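## Task

Remove both white insoles from the hanger and set them flat on the table next to each other, near but not overlapping; the remaining insole must stay clipped and the hanger must remain on its rail.

## Robot and tools

Robot: two arms, left_arm and right_arm, each with a two-finger gripper. A hanger with three clipped insoles hangs from a rail above the table. The arm names do not match the left or right side of any picture.

Frames. The scene frame has its origin at table-top height, halfway between the two nominal bases; +z points up, +x points out over the table, and left_arm sits on the +y side. Measured bases: left_arm at (-0.003, +0.332, 0) m, right_arm at (-0.052, -0.289, 0) m, both turned only slightly about z. Each arm reports its hand pose, velocities and targets in its own base frame. Fixed cameras and the table use the scene frame. Motion offsets run along the axes of that arm's current Hand target. On a gripper, +z points along the fingers and the fingers part along y; end_effector_position is the spot between the pads, roughly 1 cm behind the tips.

execute_actions(actions, cameras). actions is a list of actions; each action is a table of 1 to 15 rows, one row per 1/30 s step, and a short table repeats its final row to fill 15 steps (one action = 0.5 s). Every row holds 14 numbers, all in [-1, 1], one list covering both arms: left_arm dx, dy, dz, rx, ry, rz, opening, then right_arm in that same order. The six pose numbers are an offset, not a pose: they are measured from the Hand target as it stood when the action began, and each row is measured from that same start, not from the row before. Scale: 1.0 equals 0.6 m for dx, dy, dz or 180 degrees; rx, ry, rz form a single rotation vector. Opening is absolute: +1 fully open (0.094 m), -1 shut. Sending the same offset again moves the arm further. All-zero pose numbers re-request the current Hand target. The opening is always a command, so to keep a gripper as it is, resend its present opening; a 0 would half-close it. cameras picks images by name; [] none, ["all"] every camera; images come by default only with an empty actions list.

move(target, speed, blend, opening_speed, grip_force, blocking, cameras). target is one 14-number row laid out as above, or a list of up to 15 such rows; every row is an offset from the same starting Hand targets. speed is the top path speed in m/s (0.002 to 2.9, default 0.25; turning limited to twice that in rad/s), one value or one per target. blend, in metres, rounds corners between listed targets; 0 means stop at each. opening_speed is how fast commanded openings change, per second on the -1..+1 scale, at least 0.2; use it to close gently. grip_force is a per-pad limit in newtons, about 10 to 50, one value or one per arm; it persists, and lower values close slowly. blocking=false returns early while the move continues. A move lasts at most 10 s. Its result adds a move: line giving the ending (done, off_target, moving, held, fault) and any limits (paced = pose clipped, held = steps withheld).

wait(seconds 0 to 10) lets time pass with commands held. stop brakes a running move. zoom_image(camera, region [x0, y0, x1, y1] in image pixels, at most 504 wide and tall) enlarges part of a camera's newest image. finished_scene(scene) ends the current scene irreversibly; after ending scene 1, make no further call in that reply. Scene 1 is practice.

Cameras: cam_head_left, cam_head_right, cam_high, cam_low, cam_left_wrist, cam_right_wrist, each 672x504. Wrist images may lag during motion.

Reading results: end_effector_position (m) and end_effector_quat_wxyz per arm in its base frame; Hand target, the last commanded pose after clipping, which the next offsets start from; Tool commands; grip_measured, the finger opening on the -1..+1 scale (reads a little wide when empty; with a grip it can read below the object size); Joint positions, whose last number per arm is the opening in metres; Joint velocities, shown as within noise when still; Joint torques; motor temperatures. Joint ranges in rad: waist -2.618 to 3.054, shoulder 0 to 3.142, elbow 0 to 3.142, wrist pitch and yaw -1.571 to 1.571, wrist roll -2.094 to 2.094.

Behaviour notes: each control step limits the commanded orientation to 40 degrees from the current one. Friction and load can leave a gripper a few centimetres short; the next command, even all zeros, tries again, or send the remaining gap as an offset. An arm blocked by something keeps pushing until commanded back past its gripper.

Avoid: arms or grippers meeting each other (a gripper closing on the other's fingers counts), hard contact with the rail, hanger or table, fast moves into contact, letting an insole go while it is moving, dropping anything, and anything ending up off the table. Do not route a path close by an arm's own base. Long stretched holds or pushing at unreachable poses heat motors: MOTOR HOT appears at 75 °C, and at 90 °C the arm folds and stops working.

Each tool is called after ">>>" in YAML: its name, and indented under it one key for each argument.

## Session

>>> execute_actions:
  actions: []

Scene clock: 0.00 s.
left_arm: end_effector_position=(+0.4313, -0.0028, +0.0755) grip_measured=+1.000 end_effector_quat_wxyz=(+0.569, -0.014, +0.822, +0.003) | right_arm: end_effector_position=(+0.4343, -0.0030, +0.1023) grip_measured=+1.000 end_effector_quat_wxyz=(+0.596, +0.040, +0.802, -0.016)
Joint positions: left_arm=[-0.029 1.741 0.481 0.899 -0.049 -0.03 0.094] | right_arm=[0.035 1.684 0.487 0.903 0.107 0.056 0.094]
Joint velocities: within noise
Joint torques (N m): no reading
Motor temperatures (°C): left_arm=[25 27 30 28 25 24 23] | right_arm=[27 24 24 26 24 28 24]
Heat: left arm: 30 °C; right arm: 28 °C.
Hand target: left_arm +0.4320, -0.0027, +0.0767; +0.569, -0.014, +0.822, +0.004 | right_arm +0.4352, -0.0031, +0.1045; +0.598, +0.041, +0.801, -0.016
Tool commands: left_gripper/opening=+1.0 right_gripper/opening=+1.0
camera_calibration:
cam_left_wrist: T_world_to_cam=[[0.095971, -0.992889, 0.070434, -0.0489327], [-0.934871, -0.114207, -0.336116, 0.416441], [0.341769, -0.0335893, -0.939183, 0.0514284], [0, 0, 0, 1]] pos_world=[0.376438, 0.000703025, 0.19172]
cam_right_wrist: T_world_to_cam=[[-0.00964744, -0.997638, 0.0680148, -0.00609384], [-0.9087, -0.0196411, -0.416988, 0.430196], [0.417339, -0.0658279, -0.906364, 0.0414153], [0, 0, 0, 1]] pos_world=[0.373576, 0.00509637, 0.217338]

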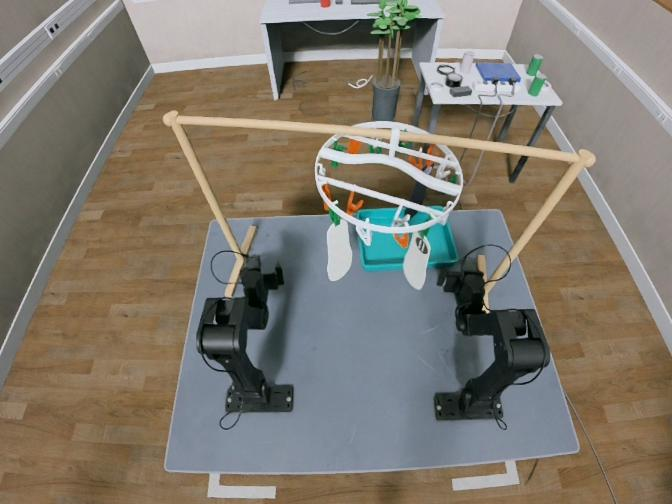

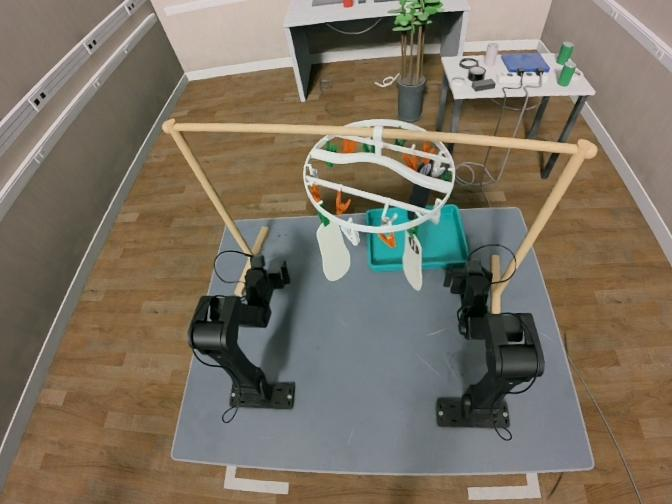

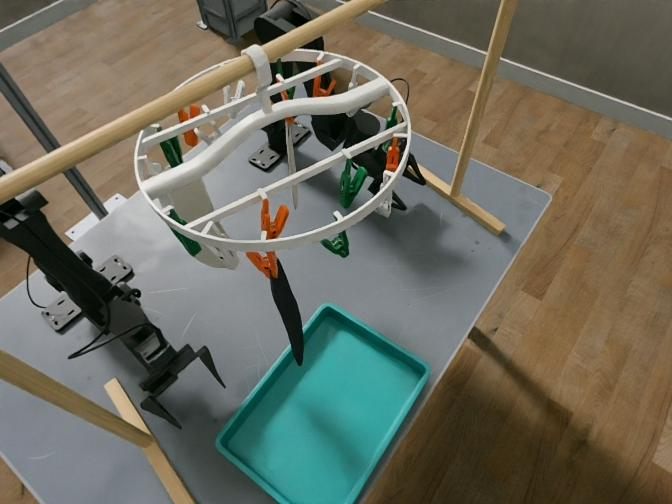

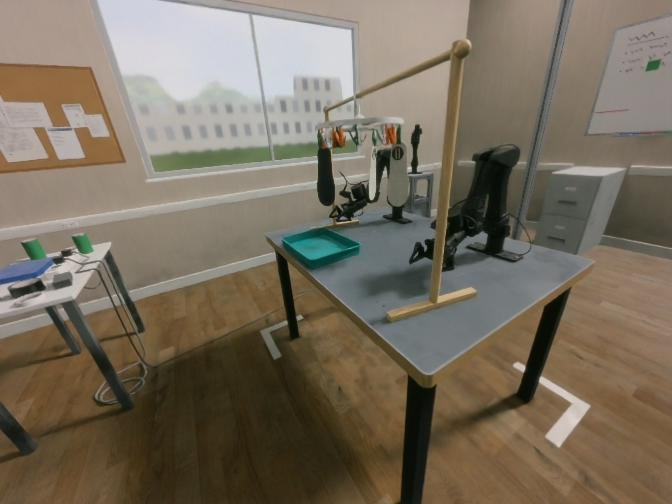

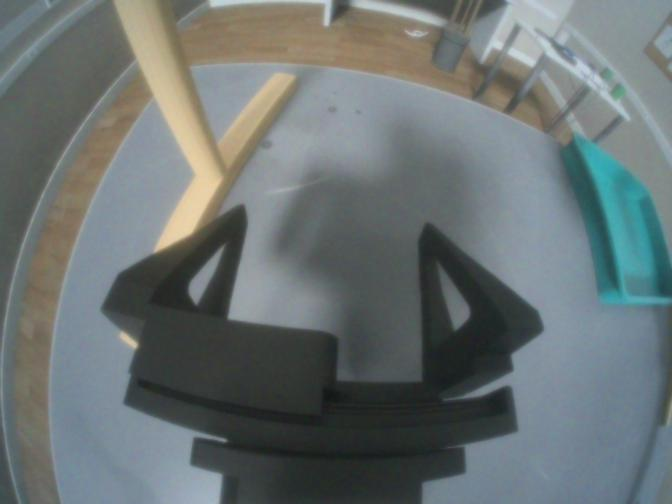

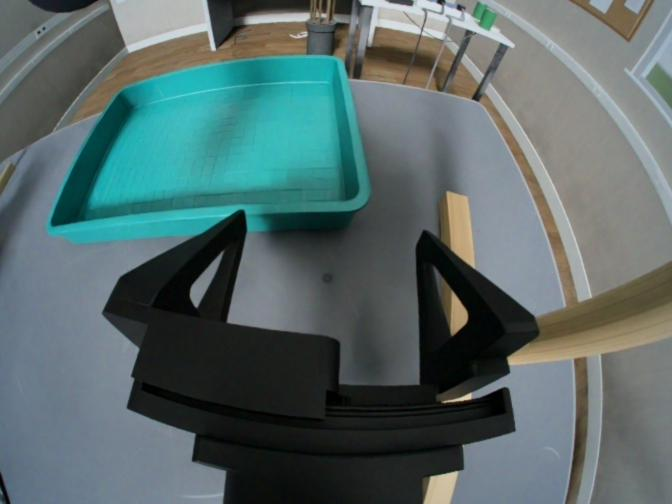

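>>> zoom_image:
  camera: "cam_head_left"
  region: [300, 110, 480, 300]

>>> zoom_image:
  camera: "cam_head_right"
  region: [290, 110, 470, 300]

>>> zoom_image:
  camera: "cam_high"
  region: [120, 30, 430, 380]

>>> zoom_image:
  camera: "cam_low"
  region: [290, 90, 460, 240]

Scaled by 2.653.

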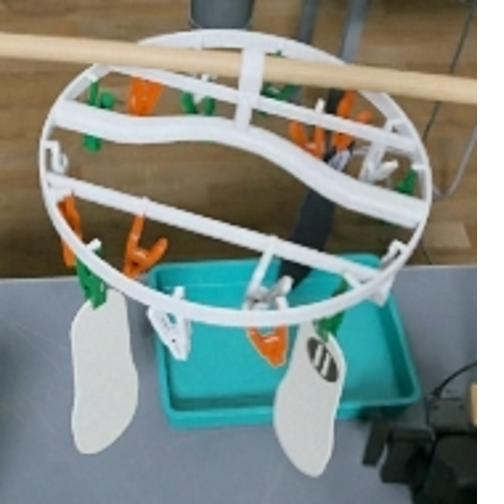

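Scaled by 2.653.

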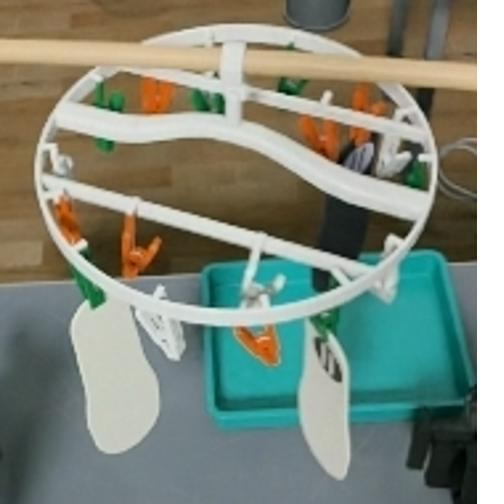

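Scaled by 1.440.

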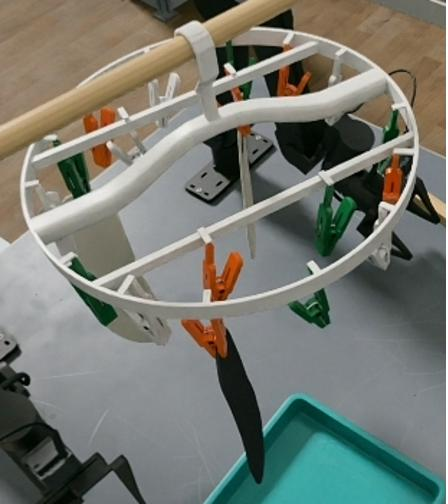

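Scaled by 2.965.

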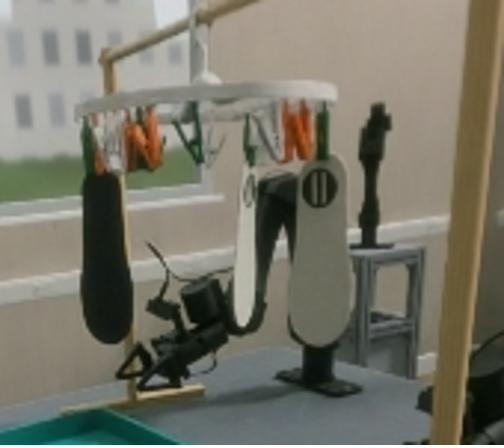

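>>> move:
  target: [0.0022,-0.3983,-0.2478,0.2552,-0.1069,0.0493,1,0.0328,0.2675,-0.237,-0.2164,-0.0858,-0.0387,1]
  cameras: ["all"]

Scene clock: 129.07 s.
left_arm: end_effector_position=(+0.2990, -0.2408, +0.1327) grip_measured=+1.000 end_effector_quat_wxyz=(+0.652, +0.263, +0.658, -0.269) | right_arm: end_effector_position=(+0.3127, +0.1659, +0.1352) grip_measured=+1.000 end_effector_quat_wxyz=(+0.675, -0.204, +0.678, +0.206)
Joint positions: left_arm=[-0.6 1.764 0.209 1.551 0.172 -0.01 0.094] | right_arm=[0.379 1.673 0.095 1.576 -0.21 0.004 0.094]
Joint torques (N m): left_arm=[-0.49 -4.29 2.99 2.17 0.07 0.14] | right_arm=[0.64 -3.29 2.78 2.11 -0.1 -0.09]
Motor temperatures (°C): left_arm=[25 30 32 44 25 24 23] | right_arm=[27 28 28 40 24 28 24]
Heat: left arm: 44 °C; right arm: 40 °C.
Hand target: left_arm +0.2991, -0.2449, +0.1303; +0.654, +0.270, +0.653, -0.271 | right_arm +0.3073, +0.1682, +0.1300; +0.675, -0.210, +0.675, +0.210
Off the commanded pose: left_arm 0.005 m, 1 deg | right_arm 0.008 m, 1 deg.
joint sent to its limit (left arm) — joint 4 (wrist pitch), upper limit. The joint targets still meet the commanded pose.
joint sent to its limit (right arm) — joint 4 (wrist pitch), upper limit. The joint targets still meet the commanded pose.
move: done
camera_calibration:
cam_left_wrist: T_world_to_cam=[[-0.663063, -0.743084, 0.0904075, 0.00777518], [-0.609201, 0.465486, -0.642026, 0.367616], [0.434996, -0.48078, -0.761334, -0.0166319], [0, 0, 0, 1]] pos_world=[0.236342, -0.173338, 0.222653]
cam_right_wrist: T_world_to_cam=[[0.588617, -0.801756, 0.103524, -0.0652757], [-0.565139, -0.499666, -0.656469, 0.3413], [0.578056, 0.327903, -0.747216, -0.00396164], [0, 0, 0, 1]] pos_world=[0.233595, 0.1195, 0.22785]

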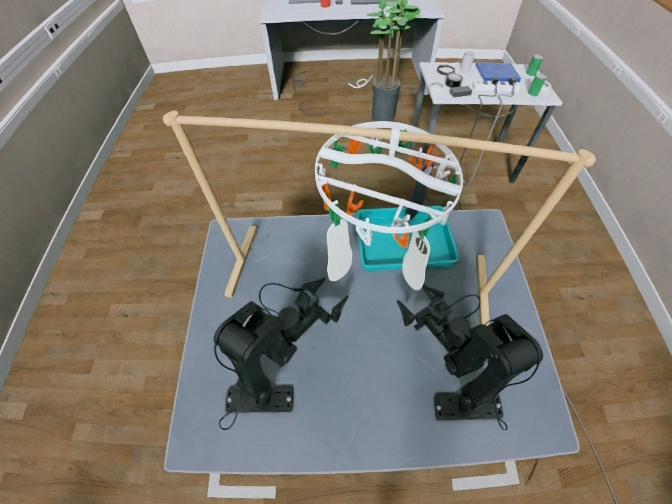

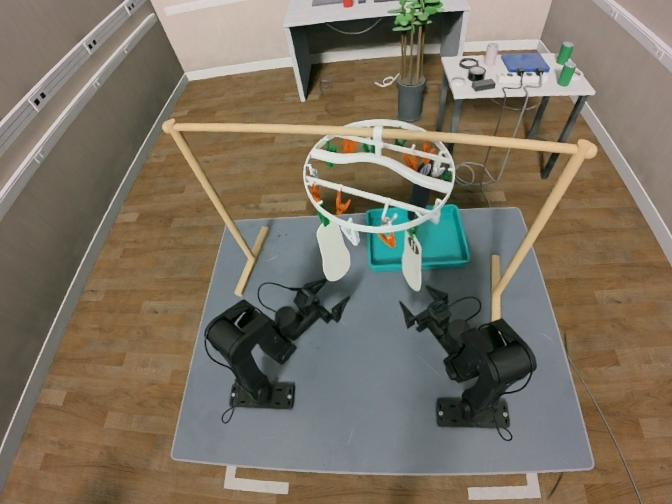

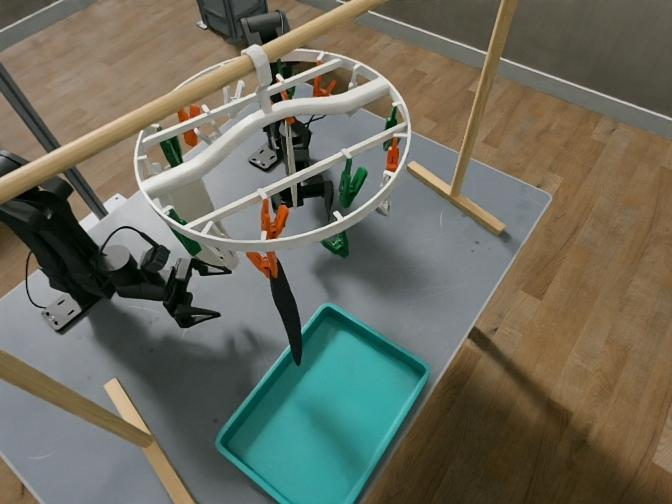

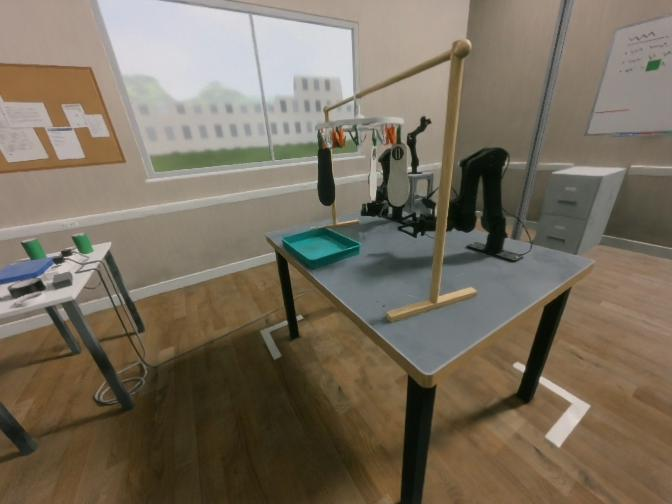

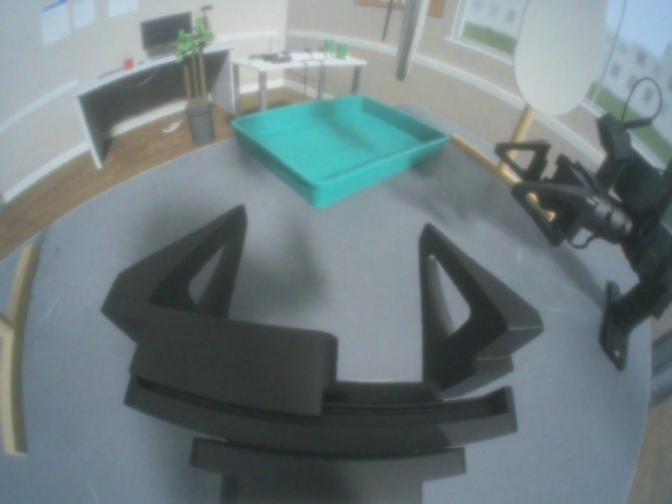

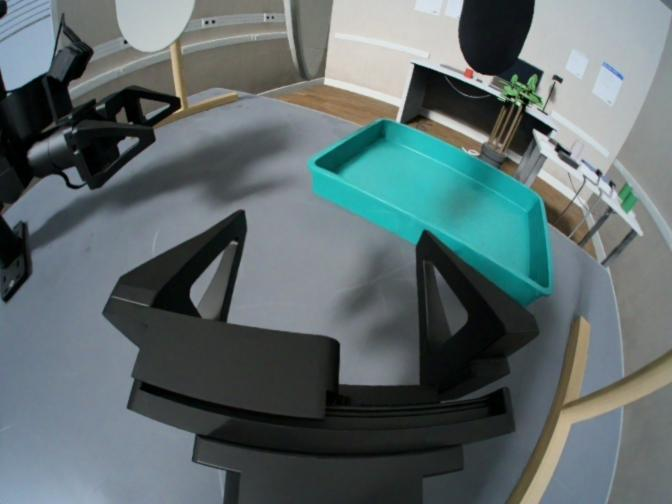

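>>> move:
  target: [-0.092,-0.02,-0.022,0,0,0,1,-0.092,0.043,-0.036,0,0,0,1]
  cameras: ["cam_left_wrist","cam_right_wrist","cam_head_left"]

Scene clock: 154.27 s.
left_arm: end_effector_position=(+0.2790, -0.2406, +0.1725) grip_measured=+1.000 end_effector_quat_wxyz=(+0.643, +0.270, +0.663, -0.271) | right_arm: end_effector_position=(+0.2718, +0.1740, +0.1725) grip_measured=+1.000 end_effector_quat_wxyz=(+0.667, -0.211, +0.683, +0.210)
Joint positions: left_arm=[-0.647 1.347 0.209 1.112 0.138 -0.009 0.094] | right_arm=[0.518 1.019 0.065 0.931 -0.086 0.004 0.094]
Joint torques (N m): left_arm=[-0.68 -6.06 6.27 1.94 -0.1 0.09] | right_arm=[0.73 -2.54 10.22 1.79 0.09 -0.05]
Heat: left arm: 46 °C; right arm: 43 °C.
Hand target: left_arm +0.2813, -0.2440, +0.1855; +0.654, +0.270, +0.653, -0.270 | right_arm +0.2748, +0.1771, +0.1851; +0.675, -0.210, +0.675, +0.210
Off the commanded pose: left_arm 0.014 m, 2 deg | right_arm 0.013 m, 1 deg.
move: off_target (left_arm, right_arm)
camera_calibration:
cam_left_wrist: T_world_to_cam=[[-0.671137, -0.735615, 0.0918972, -0.00520597], [-0.613699, 0.481764, -0.625522, 0.383258], [0.415871, -0.476208, -0.774776, 0.0311901], [0, 0, 0, 1]] pos_world=[0.21874, -0.173616, 0.26438]
cam_right_wrist: T_world_to_cam=[[0.603266, -0.791053, 0.101512, -0.0441178], [-0.568538, -0.515812, -0.64086, 0.347771], [0.559316, 0.328896, -0.760916, 0.0521894], [0, 0, 0, 1]] pos_world=[0.195145, 0.12732, 0.267063]
Images, in order (width x height): cam_head_left 672x504, cam_left_wrist 672x504, cam_right_wrist 672x504.

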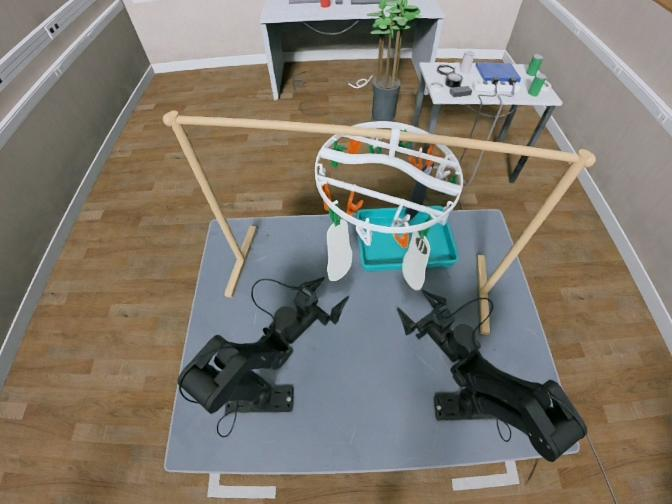

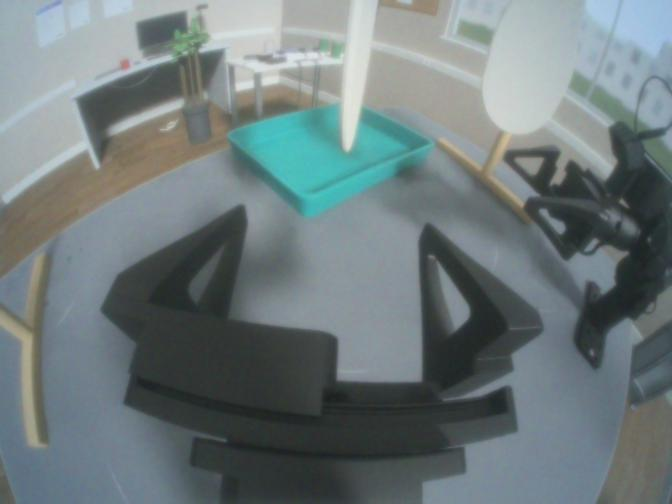

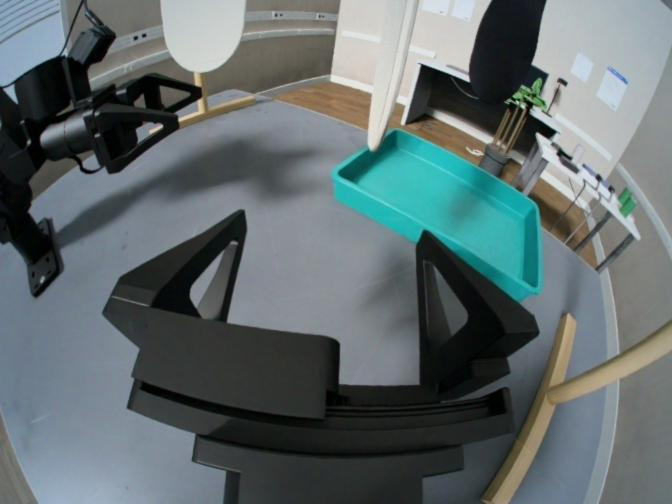

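>>> move:
  target:
    - [-0.02,0,-0.028,0,0,0,1,-0.02,-0.022,0,0,0,0,1]
    - [-0.205,0,-0.028,0,0,0,1,-0.205,-0.022,0,0,0,0,1]
  blend: [0.01,0]
  cameras: ["all"]

Scene clock: 173.47 s.
left_arm: end_effector_position=(+0.2680, -0.2325, +0.2997) grip_measured=+1.000 end_effector_quat_wxyz=(+0.650, +0.268, +0.656, -0.273) | right_arm: end_effector_position=(+0.2818, +0.1670, +0.2964) grip_measured=+1.000 end_effector_quat_wxyz=(+0.671, -0.209, +0.679, +0.210)
Joint positions: left_arm=[-0.647 0.89 0.56 0.324 0.139 -0.009 0.094] | right_arm=[0.446 0.742 0.51 0.221 -0.157 0.004 0.094]
Joint torques (N m): left_arm=[0.5 -2.17 8.46 1.91 0.05 0.09] | right_arm=[-0.59 -0.34 12.27 1.79 -0.11 -0.06]
Heat: left arm: 44 °C; right arm: 41 °C.
Hand target: left_arm +0.2693, -0.2321, +0.3083; +0.653, +0.270, +0.653, -0.271 | right_arm +0.2823, +0.1663, +0.3082; +0.675, -0.210, +0.675, +0.210
Off the commanded pose: left_arm 0.009 m, 1 deg | right_arm 0.012 m, 1 deg.
move: off_target (right_arm)
camera_calibration:
cam_left_wrist: T_world_to_cam=[[-0.672846, -0.734284, 0.0900285, -0.0168401], [-0.603683, 0.474637, -0.640536, 0.452277], [0.427605, -0.485331, -0.762632, 0.12921], [0, 0, 0, 1]] pos_world=[0.20645, -0.164323, 0.389756]
cam_right_wrist: T_world_to_cam=[[0.600651, -0.792927, 0.102399, -0.067459], [-0.562714, -0.510252, -0.650381, 0.429427], [0.567954, 0.333031, -0.752674, 0.137584], [0, 0, 0, 1]] pos_world=[0.204023, 0.119807, 0.389755]

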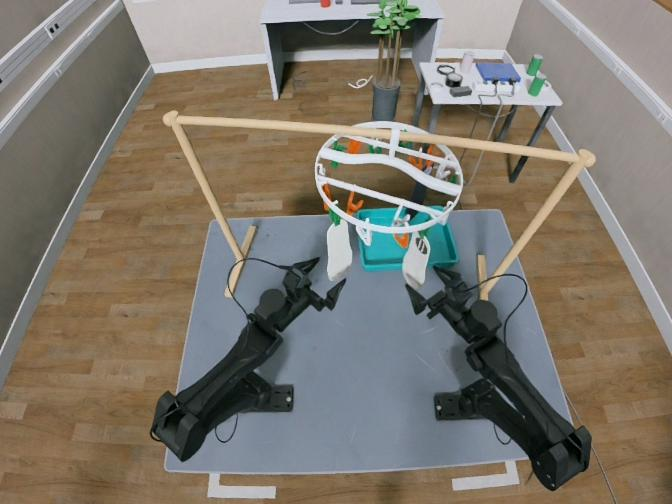

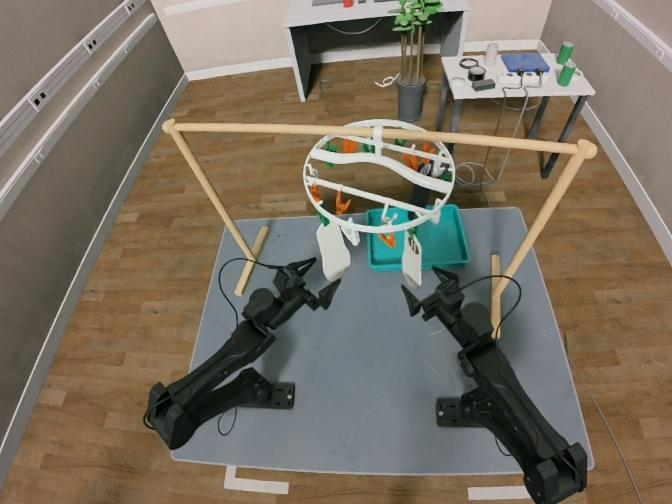

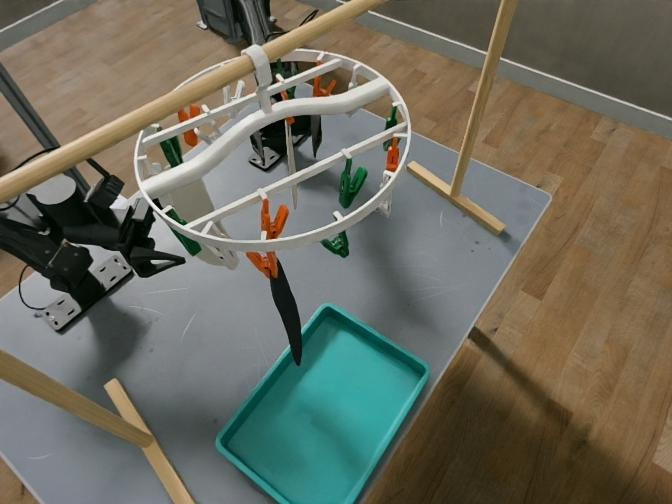

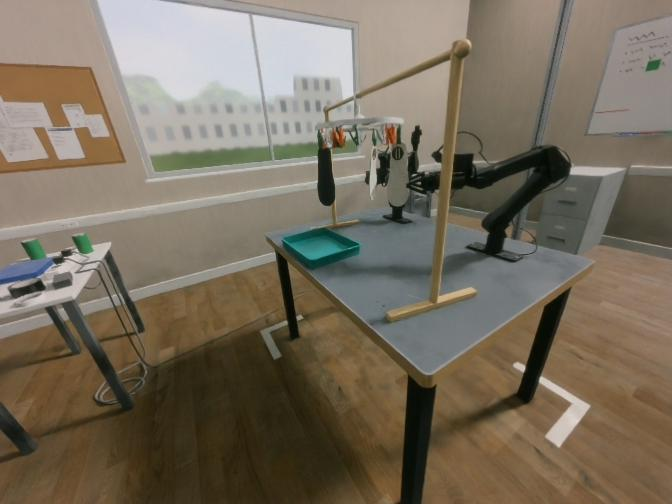

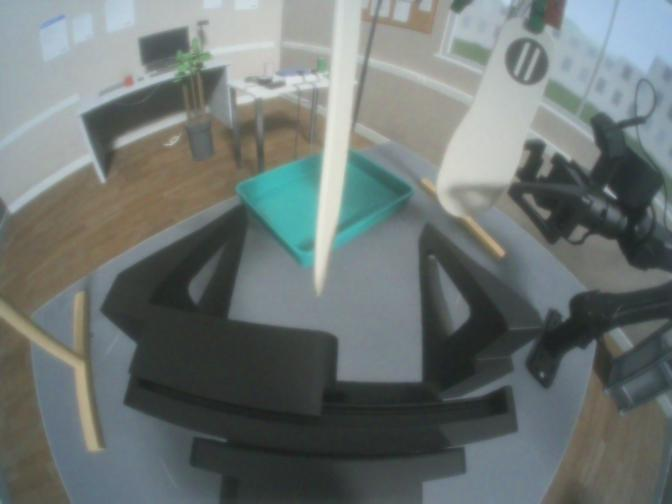

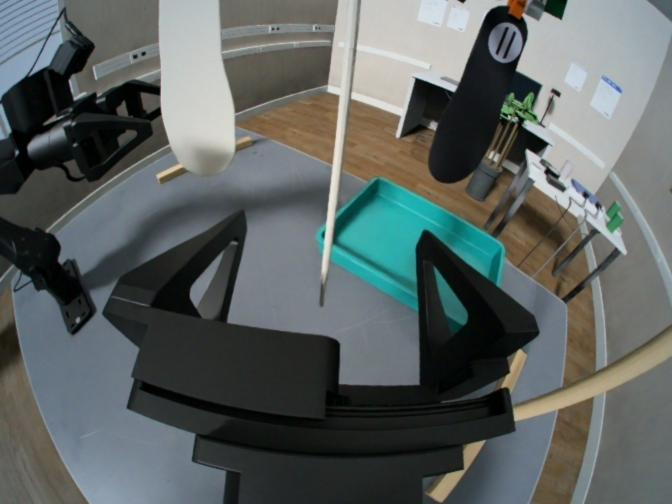

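>>> move:
  target: [0,0,0,0,0,0,-1,0,0,0,0,0,0,-1]
  opening_speed: 0.9
  cameras: ["cam_left_wrist","cam_right_wrist"]

Scene clock: 189.27 s.
left_arm: end_effector_position=(+0.2680, -0.2325, +0.2994) grip_measured=-0.970 end_effector_quat_wxyz=(+0.650, +0.268, +0.657, -0.273) | right_arm: end_effector_position=(+0.2817, +0.1670, +0.2962) grip_measured=-0.972 end_effector_quat_wxyz=(+0.671, -0.209, +0.680, +0.211)
Joint positions: left_arm=[-0.647 0.89 0.56 0.323 0.139 -0.009 0.001] | right_arm=[0.446 0.742 0.51 0.221 -0.157 0.004 0.001]
Joint torques (N m): left_arm=[0.5 -2.18 8.32 1.93 0.05 0.1] | right_arm=[-0.58 -0.34 12.26 1.79 -0.1 -0.06]
Heat: left arm: 44 °C; right arm: 42 °C.
Hand target: left_arm +0.2693, -0.2321, +0.3083; +0.653, +0.270, +0.653, -0.271 | right_arm +0.2823, +0.1663, +0.3082; +0.675, -0.210, +0.675, +0.210
Off the commanded pose: left_arm 0.009 m, 1 deg | right_arm 0.012 m, 1 deg.
move: off_target (right_arm)
camera_calibration:
cam_left_wrist: T_world_to_cam=[[-0.672748, -0.734355, 0.0901825, -0.0169202], [-0.604285, 0.475034, -0.639674, 0.452111], [0.426908, -0.484835, -0.763338, 0.129468], [0, 0, 0, 1]] pos_world=[0.20655, -0.164423, 0.389557]
cam_right_wrist: T_world_to_cam=[[0.600986, -0.792694, 0.102235, -0.0675417], [-0.563031, -0.510668, -0.649781, 0.429301], [0.567285, 0.332948, -0.753215, 0.137808], [0, 0, 0, 1]] pos_world=[0.204125, 0.119807, 0.389656]
Images, in order (width x height): cam_left_wrist 672x504, cam_right_wrist 672x504.

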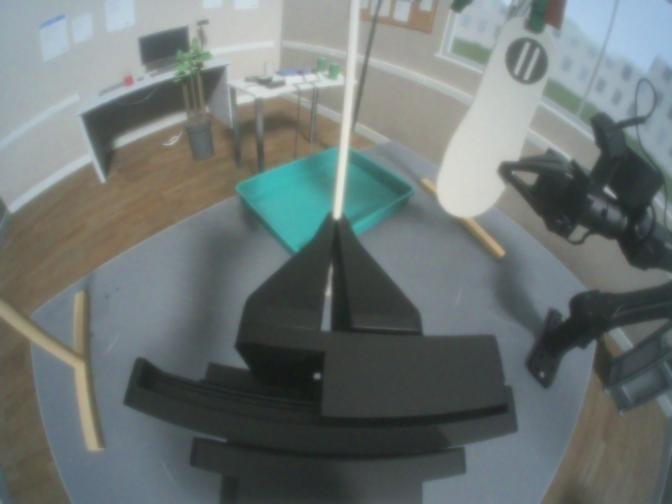

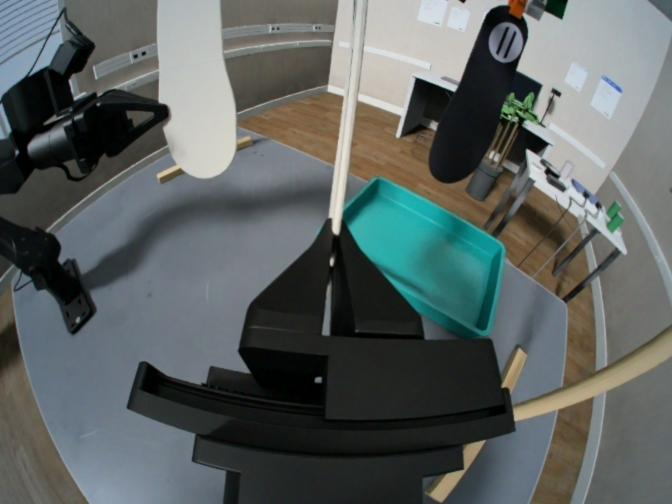

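>>> move:
  target: [0.15,0,0,0,0,0,-1,0.15,0,0,0,0,0,-1]
  speed: 0.08
  cameras: ["cam_left_wrist","cam_right_wrist","cam_head_left"]

Scene clock: 193.83 s.
left_arm: end_effector_position=(+0.2675, -0.2329, +0.2546) grip_measured=-0.974 end_effector_quat_wxyz=(+0.689, +0.259, +0.614, -0.284) | right_arm: end_effector_position=(+0.2832, +0.1679, +0.2302) grip_measured=-0.974 end_effector_quat_wxyz=(+0.685, -0.208, +0.665, +0.213)
Joint positions: left_arm=[-0.647 1.028 0.3 0.841 0.142 -0.008 0.001] | right_arm=[0.446 0.848 0.227 0.65 -0.158 0.004 0.001]
Joint torques (N m): left_arm=[0.46 -1.54 3.4 1.41 -0.01 0.09] | right_arm=[-0.55 -0.58 6.86 1.92 -0.09 -0.06]
Heat: left arm: 44 °C; right arm: 42 °C.
Hand target: left_arm +0.2693, -0.2322, +0.2184; +0.654, +0.270, +0.653, -0.271 | right_arm +0.2822, +0.1663, +0.2183; +0.675, -0.210, +0.675, +0.210
Off the commanded pose: left_arm 0.036 m, 6 deg | right_arm 0.012 m, 2 deg.
move: off_target (left_arm, right_arm)
camera_calibration:
cam_left_wrist: T_world_to_cam=[[-0.683582, -0.7258, 0.0770072, -0.00532154], [-0.53632, 0.427937, -0.727483, 0.416497], [0.495053, -0.538594, -0.681791, 0.0438666], [0, 0, 0, 1]] pos_world=[0.198021, -0.158471, 0.333312]
cam_right_wrist: T_world_to_cam=[[0.598071, -0.793808, 0.110363, -0.0616796], [-0.53792, -0.499674, -0.678947, 0.38539], [0.594099, 0.346692, -0.725845, 0.0707687], [0, 0, 0, 1]] pos_world=[0.202154, 0.119073, 0.319834]
Images, in order (width x height): cam_head_left 672x504, cam_left_wrist 672x504, cam_right_wrist 672x504.

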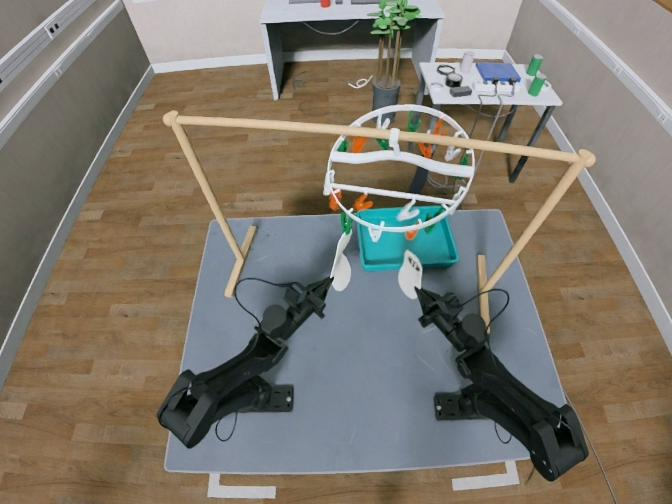

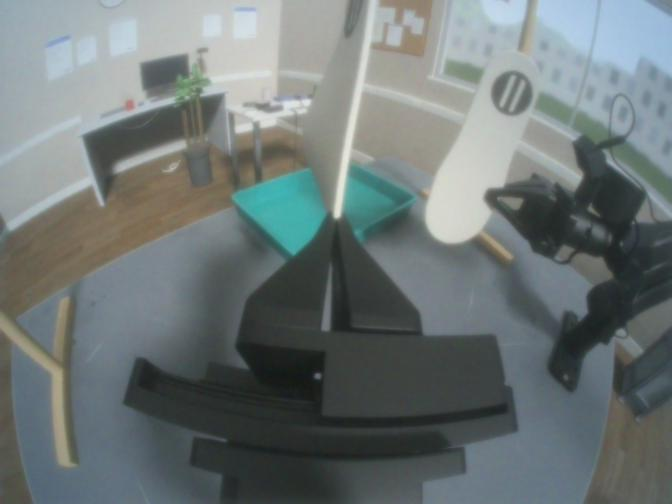

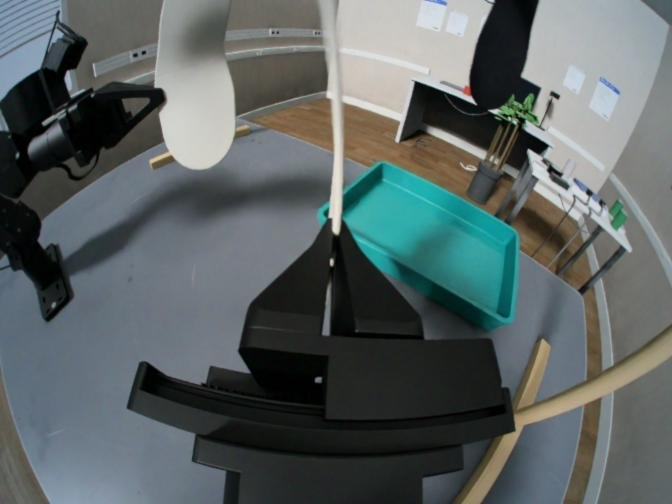

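>>> move:
  target: [0.13,0,0,0,0,0,-1,0,0,0,0,0,0,-1]
  speed: 0.08
  cameras: ["cam_left_wrist","cam_right_wrist","cam_head_left","cam_high"]

Scene clock: 198.67 s.
left_arm: end_effector_position=(+0.2698, -0.2346, +0.1468) grip_measured=-0.974 end_effector_quat_wxyz=(+0.658, +0.268, +0.648, -0.276) | right_arm: end_effector_position=(+0.2832, +0.1679, +0.2302) grip_measured=-0.974 end_effector_quat_wxyz=(+0.685, -0.208, +0.665, +0.213)
Joint positions: left_arm=[-0.647 1.609 0.111 1.515 0.142 -0.008 0.001] | right_arm=[0.446 0.848 0.227 0.65 -0.158 0.004 0.001]
Joint torques (N m): left_arm=[0.43 -3.37 1.83 2.2 -0.01 0.09] | right_arm=[-0.57 -0.57 6.86 1.92 -0.08 -0.06]
Heat: left arm: 44 °C; right arm: 43 °C.
Hand target: left_arm +0.2693, -0.2322, +0.1403; +0.653, +0.270, +0.653, -0.271 | right_arm +0.2823, +0.1663, +0.2183; +0.675, -0.210, +0.675, +0.210
Off the commanded pose: left_arm 0.007 m, 1 deg | right_arm 0.012 m, 2 deg.
move: off_target (right_arm)
camera_calibration:
cam_left_wrist: T_world_to_cam=[[-0.677321, -0.730608, 0.0863042, -0.000922778], [-0.589178, 0.468436, -0.658359, 0.353649], [0.440575, -0.496769, -0.74774, 0.00243229], [0, 0, 0, 1]] pos_world=[0.206666, -0.165128, 0.234727]
cam_right_wrist: T_world_to_cam=[[0.598071, -0.793808, 0.110363, -0.0616796], [-0.53792, -0.499674, -0.678947, 0.38539], [0.594099, 0.346692, -0.725845, 0.0707687], [0, 0, 0, 1]] pos_world=[0.202154, 0.119073, 0.319834]
Images, in order (width x height): cam_head_left 672x504, cam_high 672x504, cam_left_wrist 672x504, cam_right_wrist 672x504.

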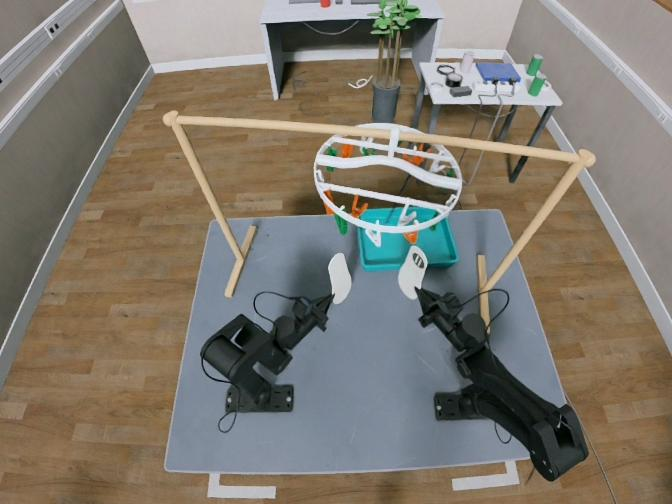

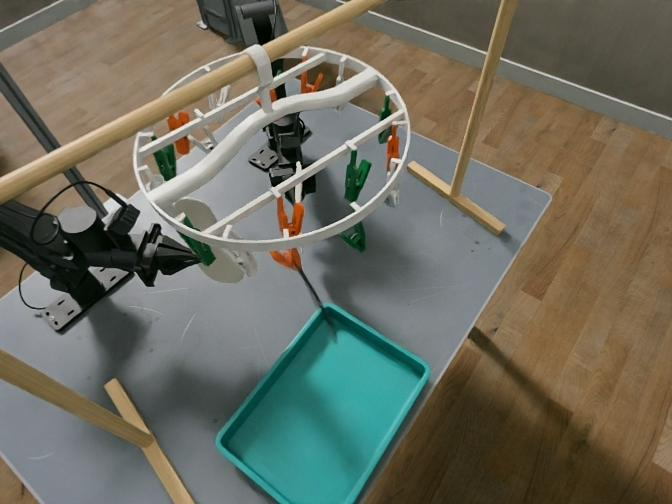

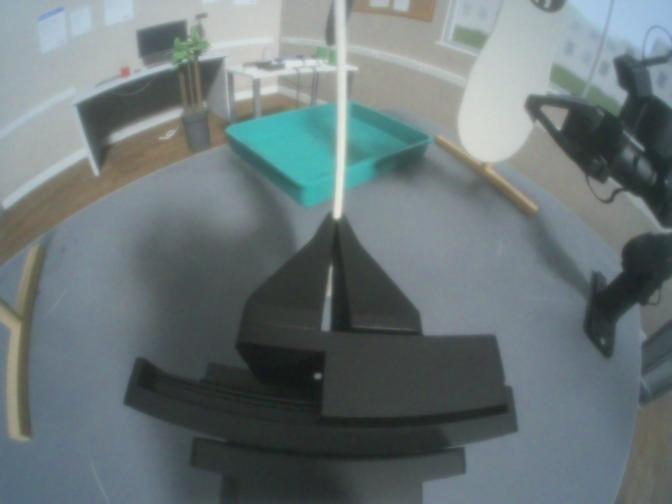

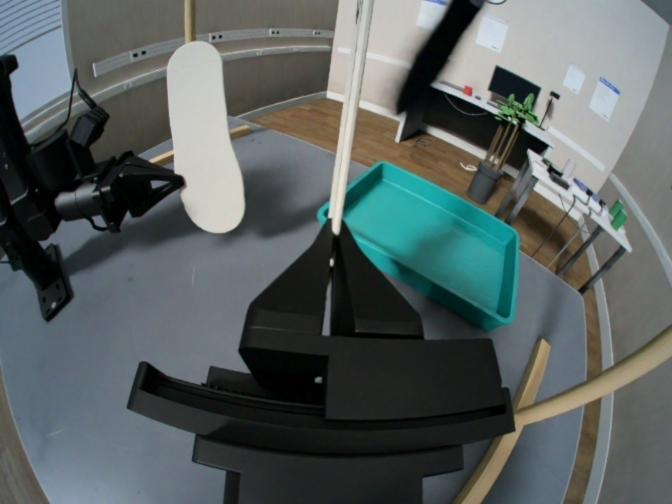

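>>> move:
  target: [-0.0162,0.034,0.0925,0.344,-0.0462,0.533,-1,0.03,-0.0784,0.1127,-0.3976,-0.1096,-0.5366,-1]
  speed: 0.4
  cameras: ["all"]

Scene clock: 223.73 s.
left_arm: end_effector_position=(+0.3280, -0.2558, +0.1404) grip_measured=-0.974 end_effector_quat_wxyz=(+0.528, +0.838, +0.134, +0.038) | right_arm: end_effector_position=(+0.3666, +0.1629, +0.2035) grip_measured=-0.974 end_effector_quat_wxyz=(-0.636, +0.756, -0.132, +0.085)
Joint positions: left_arm=[-0.328 1.612 0.9 -0.034 0.865 2.098 0.001] | right_arm=[-0.024 1.597 0.909 0.115 -1.239 -2.078 0.001]
Joint torques (N m): left_arm=[-0.62 -10.14 5.82 1.33 0.36 0.03] | right_arm=[0.76 -5.91 7.43 1.42 -0.37 -0.02]
Heat: left arm: 44 °C; right arm: 44 °C.
Hand target: left_arm +0.3230, -0.2570, +0.1502; +0.461, +0.887, +0.000, +0.001 | right_arm +0.3647, +0.1659, +0.2002; -0.462, +0.887, +0.021, -0.011
Off the commanded pose: left_arm 0.011 m, 19 deg | right_arm 0.005 m, 33 deg.
joint sent to its limit (left arm) — joint 6 (wrist roll), upper limit. The joint targets are off in orientation, not in position.
joint sent to its limit (right arm) — joint 6 (wrist roll), lower limit. The joint targets are off in orientation, not in position.
move: off_target (left_arm, right_arm)
camera_calibration:
cam_left_wrist: T_world_to_cam=[[-0.25185, 0.346734, -0.903519, 0.298595], [0.449803, 0.868582, 0.207947, 0.0336665], [0.856883, -0.354035, -0.374714, -0.190894], [0, 0, 0, 1]] pos_world=[0.223632, -0.200358, 0.191255]
cam_right_wrist: T_world_to_cam=[[0.000259729, 0.230118, 0.973163, -0.235944], [0.414207, -0.885781, 0.209344, -0.0572906], [0.910183, 0.403036, -0.0955463, -0.249763], [0, 0, 0, 1]] pos_world=[0.251121, 0.104211, 0.217742]

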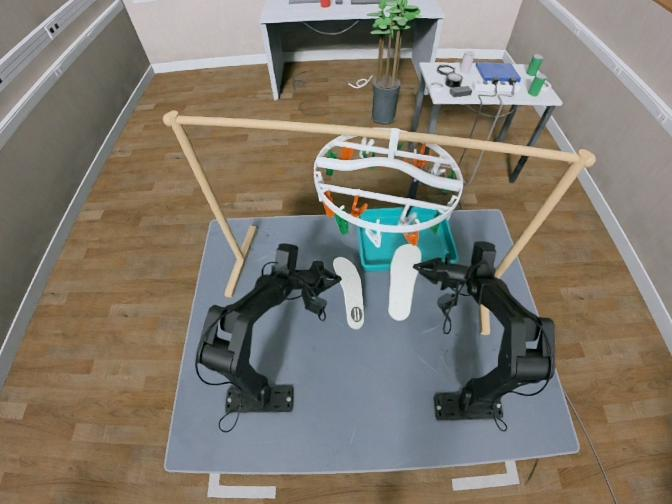

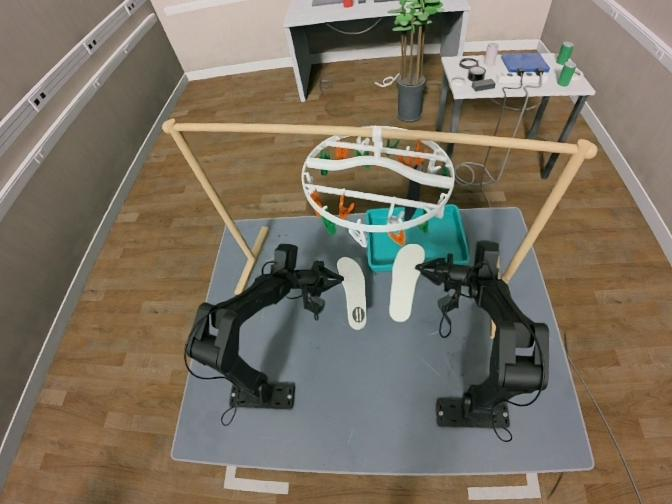

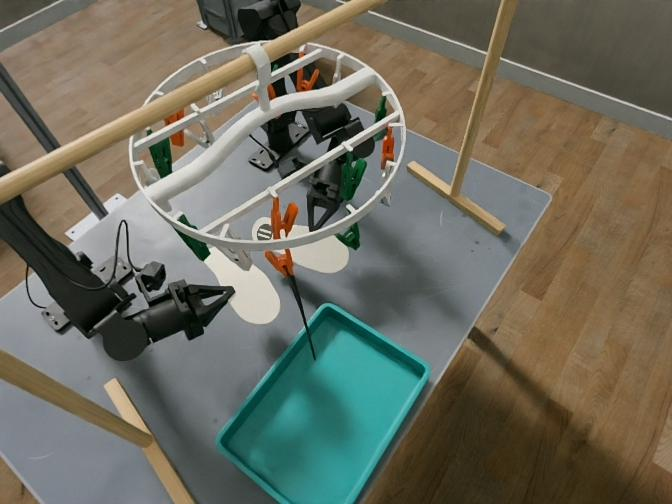

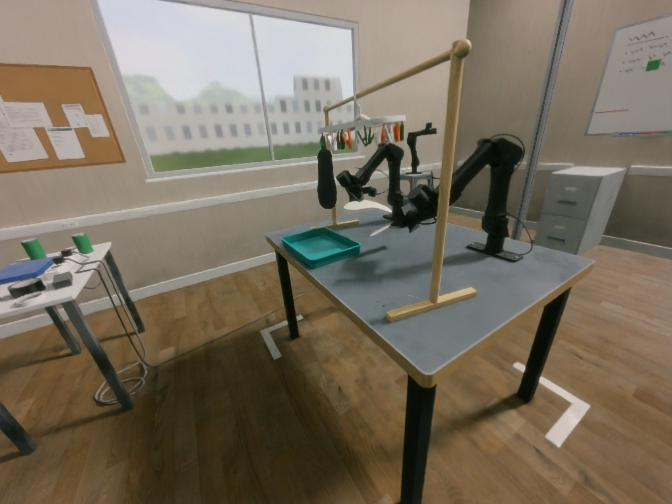

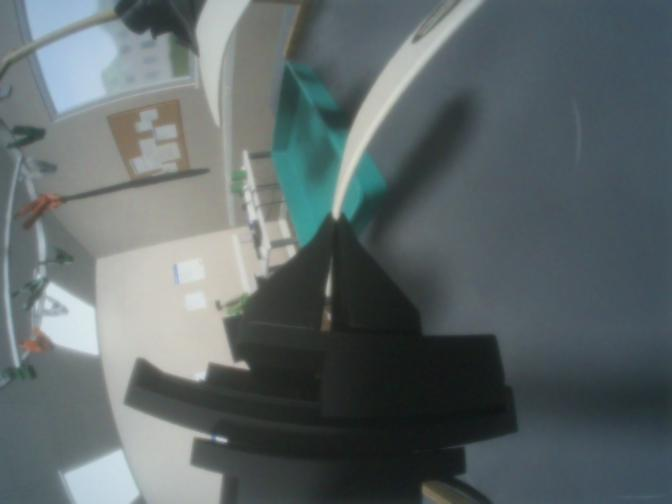

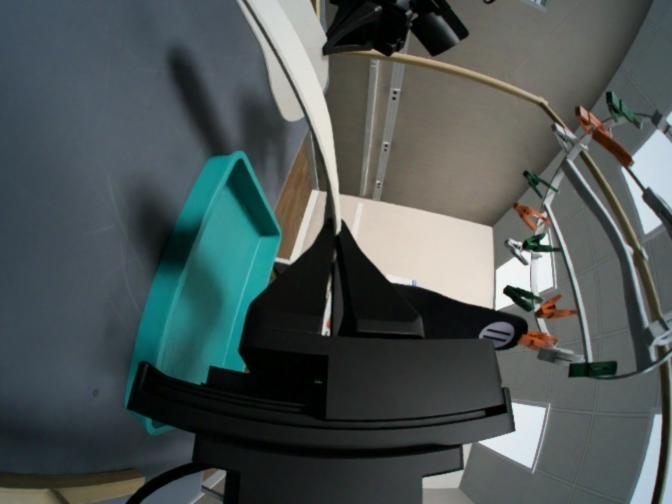

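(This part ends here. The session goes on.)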